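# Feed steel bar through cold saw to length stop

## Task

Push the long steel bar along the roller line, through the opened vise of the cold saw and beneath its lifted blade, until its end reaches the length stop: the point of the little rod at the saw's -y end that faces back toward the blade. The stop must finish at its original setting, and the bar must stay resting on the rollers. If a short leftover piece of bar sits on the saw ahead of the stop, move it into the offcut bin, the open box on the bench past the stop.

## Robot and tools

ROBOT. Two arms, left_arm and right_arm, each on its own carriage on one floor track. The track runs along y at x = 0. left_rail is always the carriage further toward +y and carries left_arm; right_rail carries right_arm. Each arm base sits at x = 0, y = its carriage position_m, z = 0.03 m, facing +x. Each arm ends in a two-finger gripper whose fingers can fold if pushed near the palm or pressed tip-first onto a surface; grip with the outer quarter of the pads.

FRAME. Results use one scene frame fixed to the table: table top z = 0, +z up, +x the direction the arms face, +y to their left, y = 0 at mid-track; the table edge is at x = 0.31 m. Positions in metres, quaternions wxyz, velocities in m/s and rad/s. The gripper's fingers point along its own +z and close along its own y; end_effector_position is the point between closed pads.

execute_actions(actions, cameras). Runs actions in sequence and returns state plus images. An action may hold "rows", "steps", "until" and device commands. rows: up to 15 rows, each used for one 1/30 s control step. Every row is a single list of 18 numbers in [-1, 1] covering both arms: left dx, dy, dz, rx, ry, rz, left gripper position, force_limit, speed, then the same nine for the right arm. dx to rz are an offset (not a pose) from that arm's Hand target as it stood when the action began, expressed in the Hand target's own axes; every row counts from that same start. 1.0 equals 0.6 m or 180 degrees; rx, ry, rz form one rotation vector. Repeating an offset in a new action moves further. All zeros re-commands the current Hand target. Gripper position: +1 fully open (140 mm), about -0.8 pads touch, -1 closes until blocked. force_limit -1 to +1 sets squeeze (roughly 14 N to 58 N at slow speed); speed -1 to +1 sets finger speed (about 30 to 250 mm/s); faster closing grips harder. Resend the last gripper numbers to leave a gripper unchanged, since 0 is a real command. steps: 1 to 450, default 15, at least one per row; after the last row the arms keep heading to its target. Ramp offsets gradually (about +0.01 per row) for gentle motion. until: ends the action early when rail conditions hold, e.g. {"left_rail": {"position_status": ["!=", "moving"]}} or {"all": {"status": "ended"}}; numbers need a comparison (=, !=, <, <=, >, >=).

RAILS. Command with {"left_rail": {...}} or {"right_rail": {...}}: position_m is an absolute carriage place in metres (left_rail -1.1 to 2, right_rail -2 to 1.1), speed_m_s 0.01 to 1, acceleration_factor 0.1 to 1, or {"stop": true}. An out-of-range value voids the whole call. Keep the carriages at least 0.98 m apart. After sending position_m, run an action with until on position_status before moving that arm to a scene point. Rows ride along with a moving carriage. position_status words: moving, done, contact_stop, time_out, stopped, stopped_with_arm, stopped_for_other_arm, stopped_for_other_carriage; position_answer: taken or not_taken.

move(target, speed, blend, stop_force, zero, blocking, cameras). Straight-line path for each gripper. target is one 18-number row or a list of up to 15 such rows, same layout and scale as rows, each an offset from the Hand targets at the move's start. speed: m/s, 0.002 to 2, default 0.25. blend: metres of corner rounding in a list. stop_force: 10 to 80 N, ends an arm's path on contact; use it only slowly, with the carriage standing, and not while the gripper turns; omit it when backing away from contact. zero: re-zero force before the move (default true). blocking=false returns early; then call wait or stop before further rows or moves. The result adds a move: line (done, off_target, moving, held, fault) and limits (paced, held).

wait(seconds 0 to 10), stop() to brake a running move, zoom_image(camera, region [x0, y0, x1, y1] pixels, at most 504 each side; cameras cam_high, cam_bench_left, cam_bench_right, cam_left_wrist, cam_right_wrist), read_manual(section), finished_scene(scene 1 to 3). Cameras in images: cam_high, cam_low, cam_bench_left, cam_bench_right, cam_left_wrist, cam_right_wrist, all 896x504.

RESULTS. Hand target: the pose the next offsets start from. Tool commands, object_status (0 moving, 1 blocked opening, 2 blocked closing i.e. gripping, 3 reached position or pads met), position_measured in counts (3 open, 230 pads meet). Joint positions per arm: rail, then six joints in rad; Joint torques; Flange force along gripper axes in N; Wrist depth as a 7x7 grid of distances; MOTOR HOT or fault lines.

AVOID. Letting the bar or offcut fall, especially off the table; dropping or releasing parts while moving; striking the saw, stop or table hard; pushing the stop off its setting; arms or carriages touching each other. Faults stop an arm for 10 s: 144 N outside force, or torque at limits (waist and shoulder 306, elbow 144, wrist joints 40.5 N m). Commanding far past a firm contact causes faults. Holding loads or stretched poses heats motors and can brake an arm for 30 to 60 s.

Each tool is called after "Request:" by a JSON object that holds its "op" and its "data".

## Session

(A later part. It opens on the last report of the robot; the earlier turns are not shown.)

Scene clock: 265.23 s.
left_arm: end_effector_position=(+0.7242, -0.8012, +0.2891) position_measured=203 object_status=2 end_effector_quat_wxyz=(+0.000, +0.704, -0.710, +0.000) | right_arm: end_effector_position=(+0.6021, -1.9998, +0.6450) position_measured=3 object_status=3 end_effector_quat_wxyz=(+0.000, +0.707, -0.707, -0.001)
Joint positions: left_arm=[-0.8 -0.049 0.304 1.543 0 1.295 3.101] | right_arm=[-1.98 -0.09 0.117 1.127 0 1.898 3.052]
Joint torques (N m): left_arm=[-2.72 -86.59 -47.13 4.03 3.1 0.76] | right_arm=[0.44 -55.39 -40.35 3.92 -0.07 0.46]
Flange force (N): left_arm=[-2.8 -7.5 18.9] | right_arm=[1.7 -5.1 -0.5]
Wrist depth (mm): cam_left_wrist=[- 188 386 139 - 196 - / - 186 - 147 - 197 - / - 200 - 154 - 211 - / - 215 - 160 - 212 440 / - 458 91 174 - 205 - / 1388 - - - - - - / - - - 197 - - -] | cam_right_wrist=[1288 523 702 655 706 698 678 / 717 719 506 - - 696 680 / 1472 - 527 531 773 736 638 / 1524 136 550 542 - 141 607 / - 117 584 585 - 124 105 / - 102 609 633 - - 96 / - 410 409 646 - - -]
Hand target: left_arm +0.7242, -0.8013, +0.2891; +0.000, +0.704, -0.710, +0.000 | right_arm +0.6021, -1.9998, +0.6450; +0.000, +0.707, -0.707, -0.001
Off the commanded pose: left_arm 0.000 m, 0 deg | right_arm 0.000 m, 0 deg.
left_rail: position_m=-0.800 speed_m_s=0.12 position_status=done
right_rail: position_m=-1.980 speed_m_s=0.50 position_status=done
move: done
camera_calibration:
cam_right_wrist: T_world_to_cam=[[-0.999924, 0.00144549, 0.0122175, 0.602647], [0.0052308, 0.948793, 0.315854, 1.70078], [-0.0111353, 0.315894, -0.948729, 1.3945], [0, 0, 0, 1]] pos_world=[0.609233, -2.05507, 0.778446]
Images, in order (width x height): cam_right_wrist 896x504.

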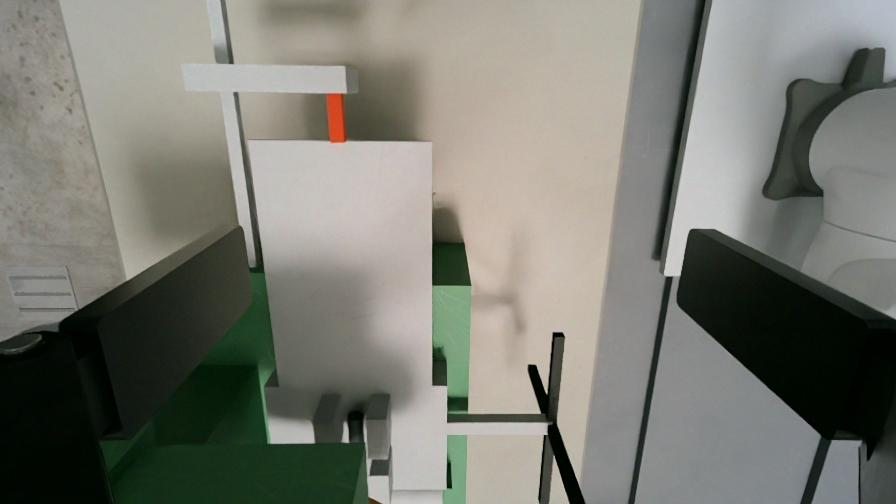

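Request:
{"op": "execute_actions", "data": {"actions": [{"left_rail":{"position_m":-1.0,"speed_m_s":0.08},"steps":400,"until":{"left_rail":{"position_status":["!=","moving"]}}}], "cameras": ["cam_right_wrist"]}}

Request:
{"op": "zoom_image", "data": {"camera": "cam_right_wrist", "region": [240, 80, 440, 460]}}

Scene clock: 270.80 s.
left_arm: end_effector_position=(+0.7242, -1.0013, +0.2891) position_measured=203 object_status=2 end_effector_quat_wxyz=(+0.000, +0.704, -0.710, +0.000) | right_arm: end_effector_position=(+0.6021, -1.9998, +0.6450) position_measured=3 object_status=3 end_effector_quat_wxyz=(+0.000, +0.707, -0.707, -0.001)
Joint positions: left_arm=[-1 -0.049 0.304 1.543 0 1.295 3.101] | right_arm=[-1.98 -0.09 0.117 1.127 0 1.898 3.052]
Joint torques (N m): left_arm=[-1.93 -88.62 -54.37 4.45 -0.08 0.55] | right_arm=[0.6 -55.06 -40.37 3.92 -0.08 0.47]
Flange force (N): left_arm=[-1.6 2.7 23.5] | right_arm=[2.0 -4.3 0.2]
Wrist depth (mm): cam_left_wrist=[- 188 - 137 - 196 - / - 168 168 151 170 170 - / - 175 176 161 175 185 - / - 201 - 160 - 226 448 / - - 91 173 - 205 - / 1405 - - - - - - / - - - 197 - - -] | cam_right_wrist=[1431 - 702 - 732 683 683 / 1363 721 721 - - 728 685 / 1542 762 522 533 755 753 634 / 1561 126 543 534 - 141 605 / - 117 583 593 859 124 105 / - 109 606 621 785 - 96 / - 409 572 683 - - -]
Hand target: left_arm +0.7242, -1.0013, +0.2891; +0.000, +0.704, -0.710, +0.000 | right_arm +0.6021, -1.9998, +0.6450; +0.000, +0.707, -0.707, -0.001
Tool commands: left_gripper/position=-1.0 left_gripper/force_limit=+0.4 left_gripper/speed=-1.0 right_gripper/position=+1.0 right_gripper/force_limit=+0.0 right_gripper/speed=+0.0
Off the commanded pose: left_arm 0.000 m, 0 deg | right_arm 0.000 m, 0 deg.
left_rail: position_m=-1.000 speed_m_s=0.08 position_status=done
right_rail: position_m=-1.980 speed_m_s=0.50 position_status=done
camera_calibration:
cam_right_wrist: T_world_to_cam=[[-0.999924, 0.00144549, 0.0122175, 0.602647], [0.0052308, 0.948793, 0.315854, 1.70078], [-0.0111353, 0.315894, -0.948729, 1.3945], [0, 0, 0, 1]] pos_world=[0.609233, -2.05507, 0.778446]
Images, in order (width x height): cam_right_wrist 896x504.

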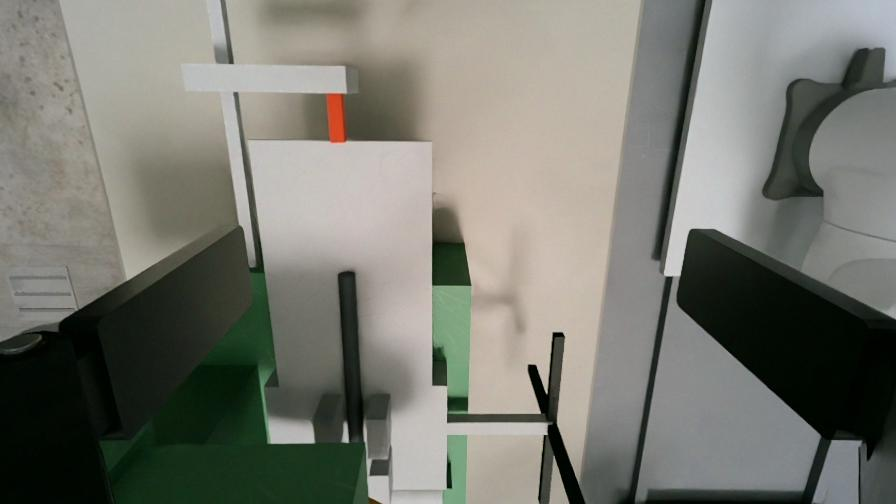

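Scaled by 1.326 from the camera's 896x504 image, which has a finer 1280x720 frame.

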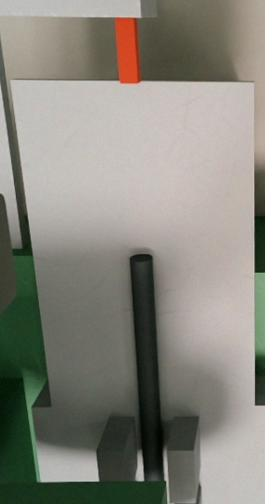

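Request:
{"op": "move", "data": {"target": [0.205,0,0,0,0,0,-1,0.4,-1,0,0,0,0,0,0,1,0,0], "speed": 0.06, "cameras": ["cam_right_wrist"]}}

Request:
{"op": "zoom_image", "data": {"camera": "cam_right_wrist", "region": [290, 80, 390, 200]}}

Scene clock: 277.50 s.
left_arm: end_effector_position=(+0.7231, -1.1243, +0.2891) position_measured=203 object_status=2 end_effector_quat_wxyz=(+0.000, +0.704, -0.710, +0.000) | right_arm: end_effector_position=(+0.6021, -1.9998, +0.6450) position_measured=3 object_status=3 end_effector_quat_wxyz=(+0.000, +0.707, -0.707, -0.001)
Joint positions: left_arm=[-1 -0.217 0.319 1.523 0 1.3 2.933] | right_arm=[-1.98 -0.09 0.117 1.127 0 1.898 3.052]
Joint torques (N m): left_arm=[-5.44 -83.53 -49.68 2.46 -0.37 0.52] | right_arm=[0.71 -55.18 -40.41 3.9 -0.08 0.47]
Flange force (N): left_arm=[-7.4 2.1 14.0] | right_arm=[2.1 -4.3 0.0]
Wrist depth (mm): cam_left_wrist=[- 190 - 139 392 207 - / - 189 - 147 - 195 - / - 203 - 156 428 208 - / 434 218 - 160 - 224 - / - - 91 174 - 203 500 / - - - - - - - / - - - 197 - - -] | cam_right_wrist=[1348 - - 702 700 685 680 / 1385 713 475 692 740 711 676 / 1455 - 520 513 - 760 631 / 1533 126 550 552 797 141 638 / - 117 580 561 - 131 105 / - 102 603 613 - - 100 / - 396 422 687 - - -]
Hand target: left_arm +0.7231, -1.1243, +0.2891; +0.000, +0.704, -0.710, +0.000 | right_arm +0.6021, -1.9998, +0.6450; +0.000, +0.707, -0.707, -0.001
Off the commanded pose: left_arm 0.000 m, 0 deg | right_arm 0.000 m, 0 deg.
left_rail: position_m=-1.000 speed_m_s=0.08 position_status=done
right_rail: position_m=-1.980 speed_m_s=0.50 position_status=done
move: done
camera_calibration:
cam_right_wrist: T_world_to_cam=[[-0.999924, 0.00144549, 0.0122175, 0.602647], [0.0052308, 0.948793, 0.315854, 1.70078], [-0.0111353, 0.315894, -0.948729, 1.3945], [0, 0, 0, 1]] pos_world=[0.609233, -2.05507, 0.778446]
Images, in order (width x height): cam_right_wrist 896x504.

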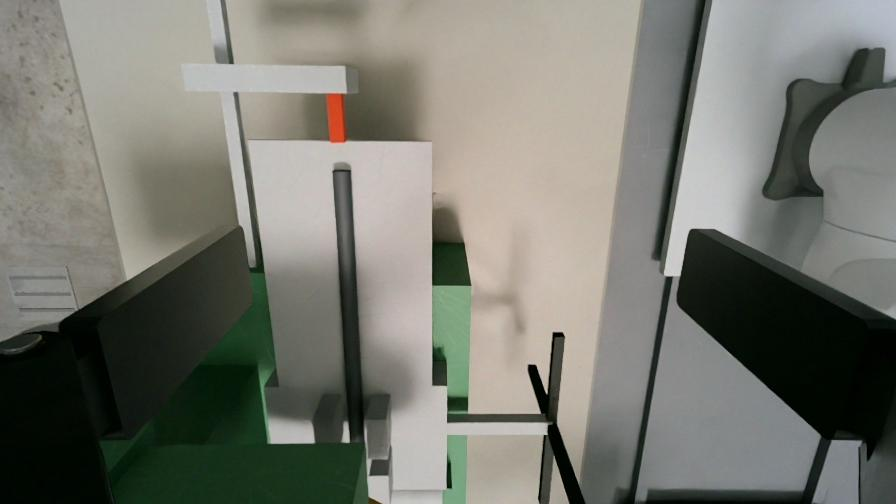

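Scaled by 4.200 from the camera's 896x504 image, which has a finer 1280x720 frame.

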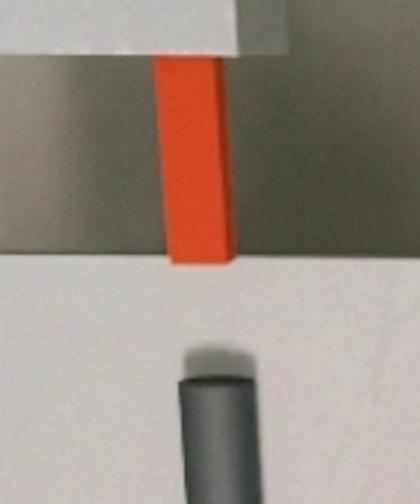

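Request:
{"op": "move", "data": {"target": [0.04,0,0,0,0,0,-1,0.4,-1,0,0,0,0,0,0,1,0,0], "speed": 0.03, "cameras": []}}

Request:
{"op": "move", "data": {"target": [0.02,0,0,0,0,0,-1,0.4,-1,0,0,0,0,0,0,1,0,0], "speed": 0.003, "stop_force": 10, "cameras": ["cam_right_wrist"]}}

Request:
{"op": "zoom_image", "data": {"camera": "cam_right_wrist", "region": [290, 80, 390, 200]}}

Scene clock: 282.20 s.
left_arm: end_effector_position=(+0.7229, -1.1483, +0.2891) position_measured=203 object_status=2 end_effector_quat_wxyz=(+0.000, +0.704, -0.710, +0.000) | right_arm: end_effector_position=(+0.6021, -1.9998, +0.6450) position_measured=3 object_status=3 end_effector_quat_wxyz=(+0.000, +0.707, -0.707, -0.001)
Joint positions: left_arm=[-1 -0.249 0.325 1.514 0 1.302 2.901] | right_arm=[-1.98 -0.09 0.117 1.127 0 1.898 3.052]
Joint torques (N m): left_arm=[-7.29 -82.31 -48.39 2.36 -0.37 0.37] | right_arm=[0.58 -55.13 -40.37 3.88 -0.03 0.49]
Flange force (N): left_arm=[-9.6 1.4 11.5] | right_arm=[1.7 -3.7 0.0]
Wrist depth (mm): cam_left_wrist=[- 190 - 139 - 193 173 / - 189 - 147 394 194 420 / - 219 - 155 425 208 - / 438 202 - 160 - 224 - / - 202 91 173 - 206 497 / - - - - - - - / - - - 196 - - -] | cam_right_wrist=[1385 696 - - - 685 683 / 1431 704 477 831 - 711 676 / 1447 758 529 753 771 747 636 / 1561 137 552 560 778 141 606 / - 117 574 587 859 124 105 / - 556 603 622 728 - 96 / - 434 566 669 674 1034 -]
Hand target: left_arm +0.7229, -1.1483, +0.2891; +0.000, +0.704, -0.710, +0.000 | right_arm +0.6021, -1.9998, +0.6450; +0.000, +0.707, -0.707, -0.001
Off the commanded pose: left_arm 0.000 m, 0 deg | right_arm 0.000 m, 0 deg.
left_rail: position_m=-1.000 speed_m_s=0.08 position_status=done
right_rail: position_m=-1.980 speed_m_s=0.50 position_status=done
move: done
No camera images: "cameras" was empty.

Scene clock: 285.13 s.
left_arm: end_effector_position=(+0.7229, -1.1551, +0.2891) position_measured=203 object_status=2 end_effector_quat_wxyz=(+0.000, +0.704, -0.710, +0.000) | right_arm: end_effector_position=(+0.6021, -1.9998, +0.6450) position_measured=3 object_status=3 end_effector_quat_wxyz=(+0.000, +0.707, -0.707, -0.001)
Joint positions: left_arm=[-1 -0.258 0.328 1.511 0 1.303 2.892] | right_arm=[-1.98 -0.09 0.117 1.127 0 1.898 3.052]
Joint torques (N m): left_arm=[-16.26 -80.73 -49.52 -1.91 -1.7 0.56] | right_arm=[0.69 -55.16 -40.42 3.9 -0.05 0.45]
Flange force (N): left_arm=[-22.1 2.7 9.8] | right_arm=[2.1 -4.0 0.0]
Wrist depth (mm): cam_left_wrist=[- 191 - 137 - 193 - / - 189 - 147 - 194 - / - 220 - 156 - 208 - / - 203 - 160 - 223 - / - - 91 174 - 205 - / - - - - - - - / - - - 197 - - -] | cam_right_wrist=[1489 488 - - 706 683 685 / 1423 - 719 - - 715 685 / 1497 - 522 530 788 751 636 / 1533 126 553 569 790 141 605 / - 117 580 579 873 132 105 / - 103 605 631 894 - 96 / - 409 410 954 913 - -]
Hand target: left_arm +0.7229, -1.1552, +0.2891; +0.000, +0.704, -0.710, +0.000 (not the last commanded pose) | right_arm +0.6021, -1.9998, +0.6450; +0.000, +0.707, -0.707, -0.001
Off the commanded pose: left_arm 0.005 m, 0 deg | right_arm 0.000 m, 0 deg.
left_rail: position_m=-1.000 speed_m_s=0.08 position_status=done
right_rail: position_m=-1.980 speed_m_s=0.50 position_status=done
move: contact (left_arm)
camera_calibration:
cam_right_wrist: T_world_to_cam=[[-0.999924, 0.00144549, 0.0122175, 0.602647], [0.0052308, 0.948793, 0.315854, 1.70078], [-0.0111353, 0.315894, -0.948729, 1.3945], [0, 0, 0, 1]] pos_world=[0.609233, -2.05507, 0.778446]
Images, in order (width x height): cam_right_wrist 896x504.

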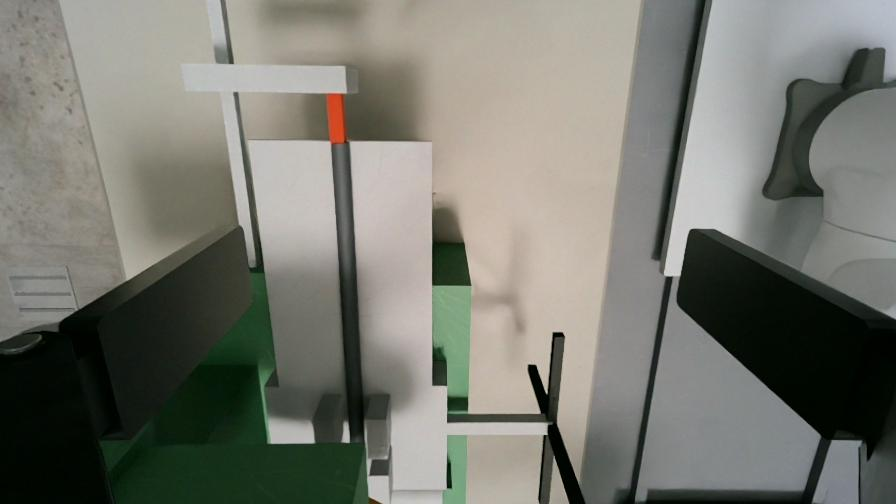

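Scaled by 4.200 from the camera's 896x504 image, which has a finer 1280x720 frame.

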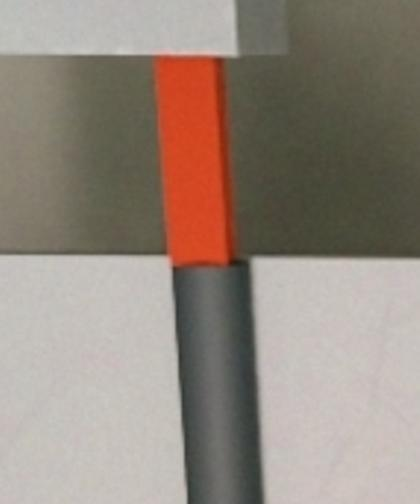

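Contact. Lower, release, retreat.

Request:
{"op": "move", "data": {"target": [0,0,0.008,0,0,0,-1,0.4,-1,0,0,0,0,0,0,1,0,0], "speed": 0.02, "cameras": []}}

Request:
{"op": "execute_actions", "data": {"actions": [{"rows":[[0,0,0,0,0,0,0.1,0.4,-1,0,0,0,0,0,0,1,0,0]],"steps":70}], "cameras": []}}

Request:
{"op": "move", "data": {"target": [0,0,-0.25,0,0,0,0.1,0.4,-1,0,0,0,0,0,0,1,0,0], "speed": 0.1, "cameras": ["cam_high","cam_right_wrist","cam_bench_right"]}}

Request:
{"op": "zoom_image", "data": {"camera": "cam_right_wrist", "region": [290, 80, 390, 200]}}

Scene clock: 289.40 s.
left_arm: end_effector_position=(+0.7229, -1.1552, +0.2844) position_measured=203 object_status=2 end_effector_quat_wxyz=(+0.000, +0.704, -0.710, +0.000) | right_arm: end_effector_position=(+0.6021, -1.9998, +0.6450) position_measured=3 object_status=3 end_effector_quat_wxyz=(+0.000, +0.707, -0.707, -0.001)
Joint positions: left_arm=[-1 -0.258 0.33 1.517 0 1.295 2.892] | right_arm=[-1.98 -0.09 0.117 1.127 0 1.898 3.052]
Joint torques (N m): left_arm=[-12.15 -51.51 -10.53 -0.54 8.7 0.43] | right_arm=[0.7 -55.33 -40.29 3.89 -0.05 0.48]
Flange force (N): left_arm=[-10.9 -26.7 -34.1] | right_arm=[2.0 -4.1 -0.6]
Wrist depth (mm): cam_left_wrist=[- 189 - 135 - 196 163 / - 188 - 144 - 195 - / - 202 - 152 - 209 - / 422 199 - 158 - 210 - / - - 92 169 - 199 - / 1356 - - 182 - - - / - - - 195 - - -] | cam_right_wrist=[1281 537 - 700 - 674 676 / 1439 717 730 713 - 708 680 / - - 522 494 - 751 631 / 1506 126 548 554 - 141 606 / - 117 580 588 864 124 105 / - 102 610 624 769 - 96 / - 392 409 674 998 - -]
Hand target: left_arm +0.7229, -1.1552, +0.2843; +0.000, +0.704, -0.710, +0.000 | right_arm +0.6021, -1.9998, +0.6450; +0.000, +0.707, -0.707, -0.001
Off the commanded pose: left_arm 0.000 m, 0 deg | right_arm 0.000 m, 0 deg.
left_rail: position_m=-1.000 speed_m_s=0.08 position_status=done
right_rail: position_m=-1.980 speed_m_s=0.50 position_status=done
move: done
No camera images: "cameras" was empty.

Scene clock: 291.93 s.
left_arm: end_effector_position=(+0.7229, -1.1552, +0.2843) position_measured=117 object_status=3 end_effector_quat_wxyz=(+0.000, +0.704, -0.710, +0.000) | right_arm: end_effector_position=(+0.6021, -1.9998, +0.6450) position_measured=3 object_status=3 end_effector_quat_wxyz=(+0.000, +0.707, -0.707, -0.001)
Joint positions: left_arm=[-1 -0.258 0.33 1.517 0 1.295 2.892] | right_arm=[-1.98 -0.09 0.117 1.127 0 1.898 3.052]
Joint torques (N m): left_arm=[-1.74 -77.28 -43.19 4.34 0.29 0.07] | right_arm=[0.6 -55.31 -40.45 3.91 -0.04 0.48]
Flange force (N): left_arm=[-2.3 0.8 3.8] | right_arm=[1.9 -3.7 -0.4]
Wrist depth (mm): cam_left_wrist=[- 190 - 136 - 193 164 / - 190 392 144 - 194 - / - 203 418 152 - 207 - / - 201 123 161 144 209 - / - - 122 - - 79 - / - - 219 218 229 - - / - - 213 214 216 - -] | cam_right_wrist=[1321 685 740 710 708 678 674 / 1392 521 491 - 734 730 683 / 1480 - 526 535 - 734 639 / 1580 126 547 555 783 141 603 / - 117 570 593 853 124 105 / - 101 602 625 - - 96 / - 396 408 666 - - -]
Hand target: left_arm +0.7229, -1.1552, +0.2843; +0.000, +0.704, -0.710, +0.000 | right_arm +0.6021, -1.9998, +0.6450; +0.000, +0.707, -0.707, -0.001
Off the commanded pose: left_arm 0.000 m, 0 deg | right_arm 0.000 m, 0 deg.
left_rail: position_m=-1.000 speed_m_s=0.08 position_status=done
right_rail: position_m=-1.980 speed_m_s=0.50 position_status=done
No camera images: "cameras" was empty.

Scene clock: 293.83 s.
left_arm: end_effector_position=(+0.7228, -1.1552, +0.4344) position_measured=117 object_status=3 end_effector_quat_wxyz=(+0.000, +0.704, -0.710, +0.000) | right_arm: end_effector_position=(+0.6021, -1.9998, +0.6450) position_measured=3 object_status=3 end_effector_quat_wxyz=(+0.000, +0.707, -0.707, -0.001)
Joint positions: left_arm=[-1 -0.258 0.294 1.293 0 1.555 2.892] | right_arm=[-1.98 -0.09 0.117 1.127 0 1.898 3.052]
Joint torques (N m): left_arm=[-2.03 -76.16 -45.31 4.48 0.07 -0.02] | right_arm=[0.74 -55.2 -40.4 3.9 -0.1 0.47]
Flange force (N): left_arm=[-2.4 -0.1 4.8] | right_arm=[2.1 -4.2 -0.2]
Wrist depth (mm): cam_left_wrist=[1249 - 346 492 315 - 512 / - - 333 - 316 - 496 / - - 334 - 355 - 553 / 1380 - 146 371 145 - 595 / 1484 - 122 361 356 79 615 / - - - - - - - / - - - 751 - - -] | cam_right_wrist=[- - 704 - - 717 678 / 1400 - 715 - - 711 681 / 1455 - 523 517 - 751 639 / 1524 126 552 561 - 141 606 / - 117 572 584 - 124 105 / - 108 606 639 676 - 96 / - 411 410 681 702 979 -]
Hand target: left_arm +0.7229, -1.1552, +0.4343; +0.000, +0.704, -0.710, +0.000 | right_arm +0.6021, -1.9998, +0.6450; +0.000, +0.707, -0.707, -0.001
Off the commanded pose: left_arm 0.000 m, 0 deg | right_arm 0.000 m, 0 deg.
left_rail: position_m=-1.000 speed_m_s=0.08 position_status=done
right_rail: position_m=-1.980 speed_m_s=0.50 position_status=done
move: done
camera_calibration:
cam_right_wrist: T_world_to_cam=[[-0.999924, 0.00144549, 0.0122175, 0.602647], [0.0052308, 0.948793, 0.315854, 1.70078], [-0.0111353, 0.315894, -0.948729, 1.3945], [0, 0, 0, 1]] pos_world=[0.609233, -2.05507, 0.778446]
Images, in order (width x height): cam_high 896x504, cam_bench_right 896x504, cam_right_wrist 896x504.

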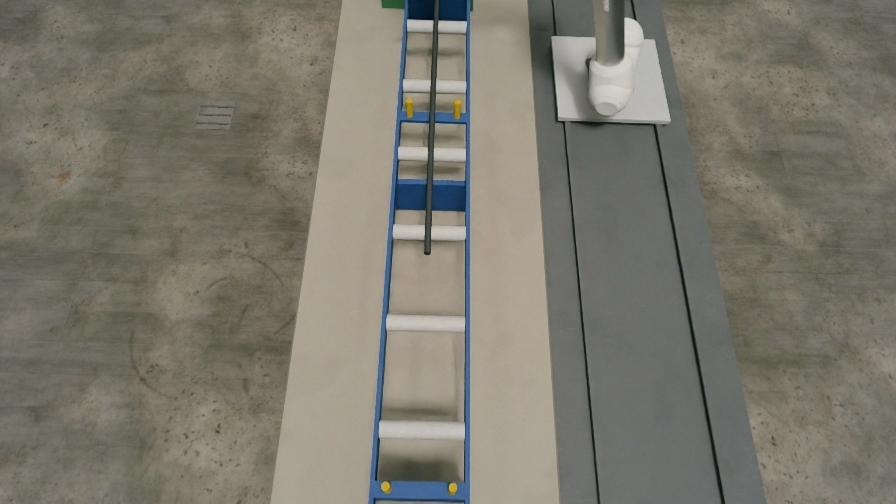

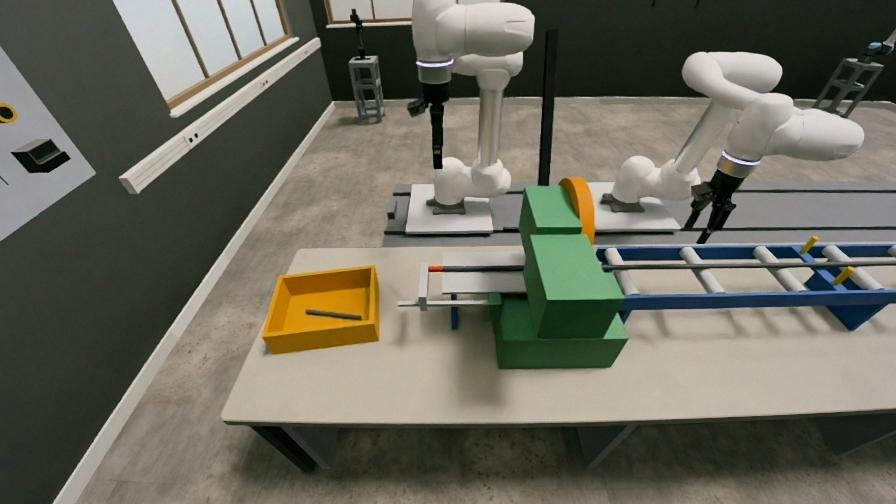

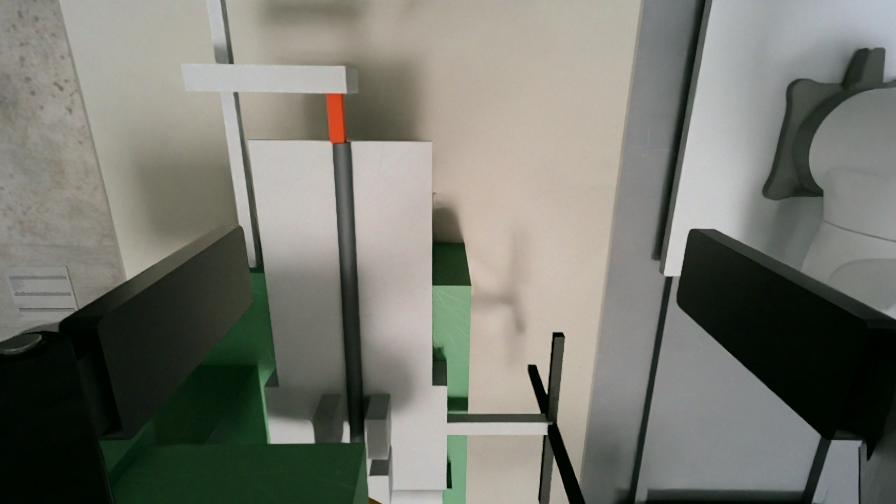

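Scaled by 4.200 from the camera's 896x504 image, which has a finer 1280x720 frame.

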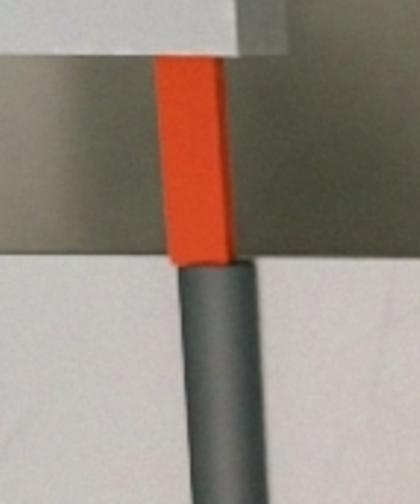

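Request:
{"op": "finished_scene", "data": {"scene": 2}}

The scene is finished: the task was done.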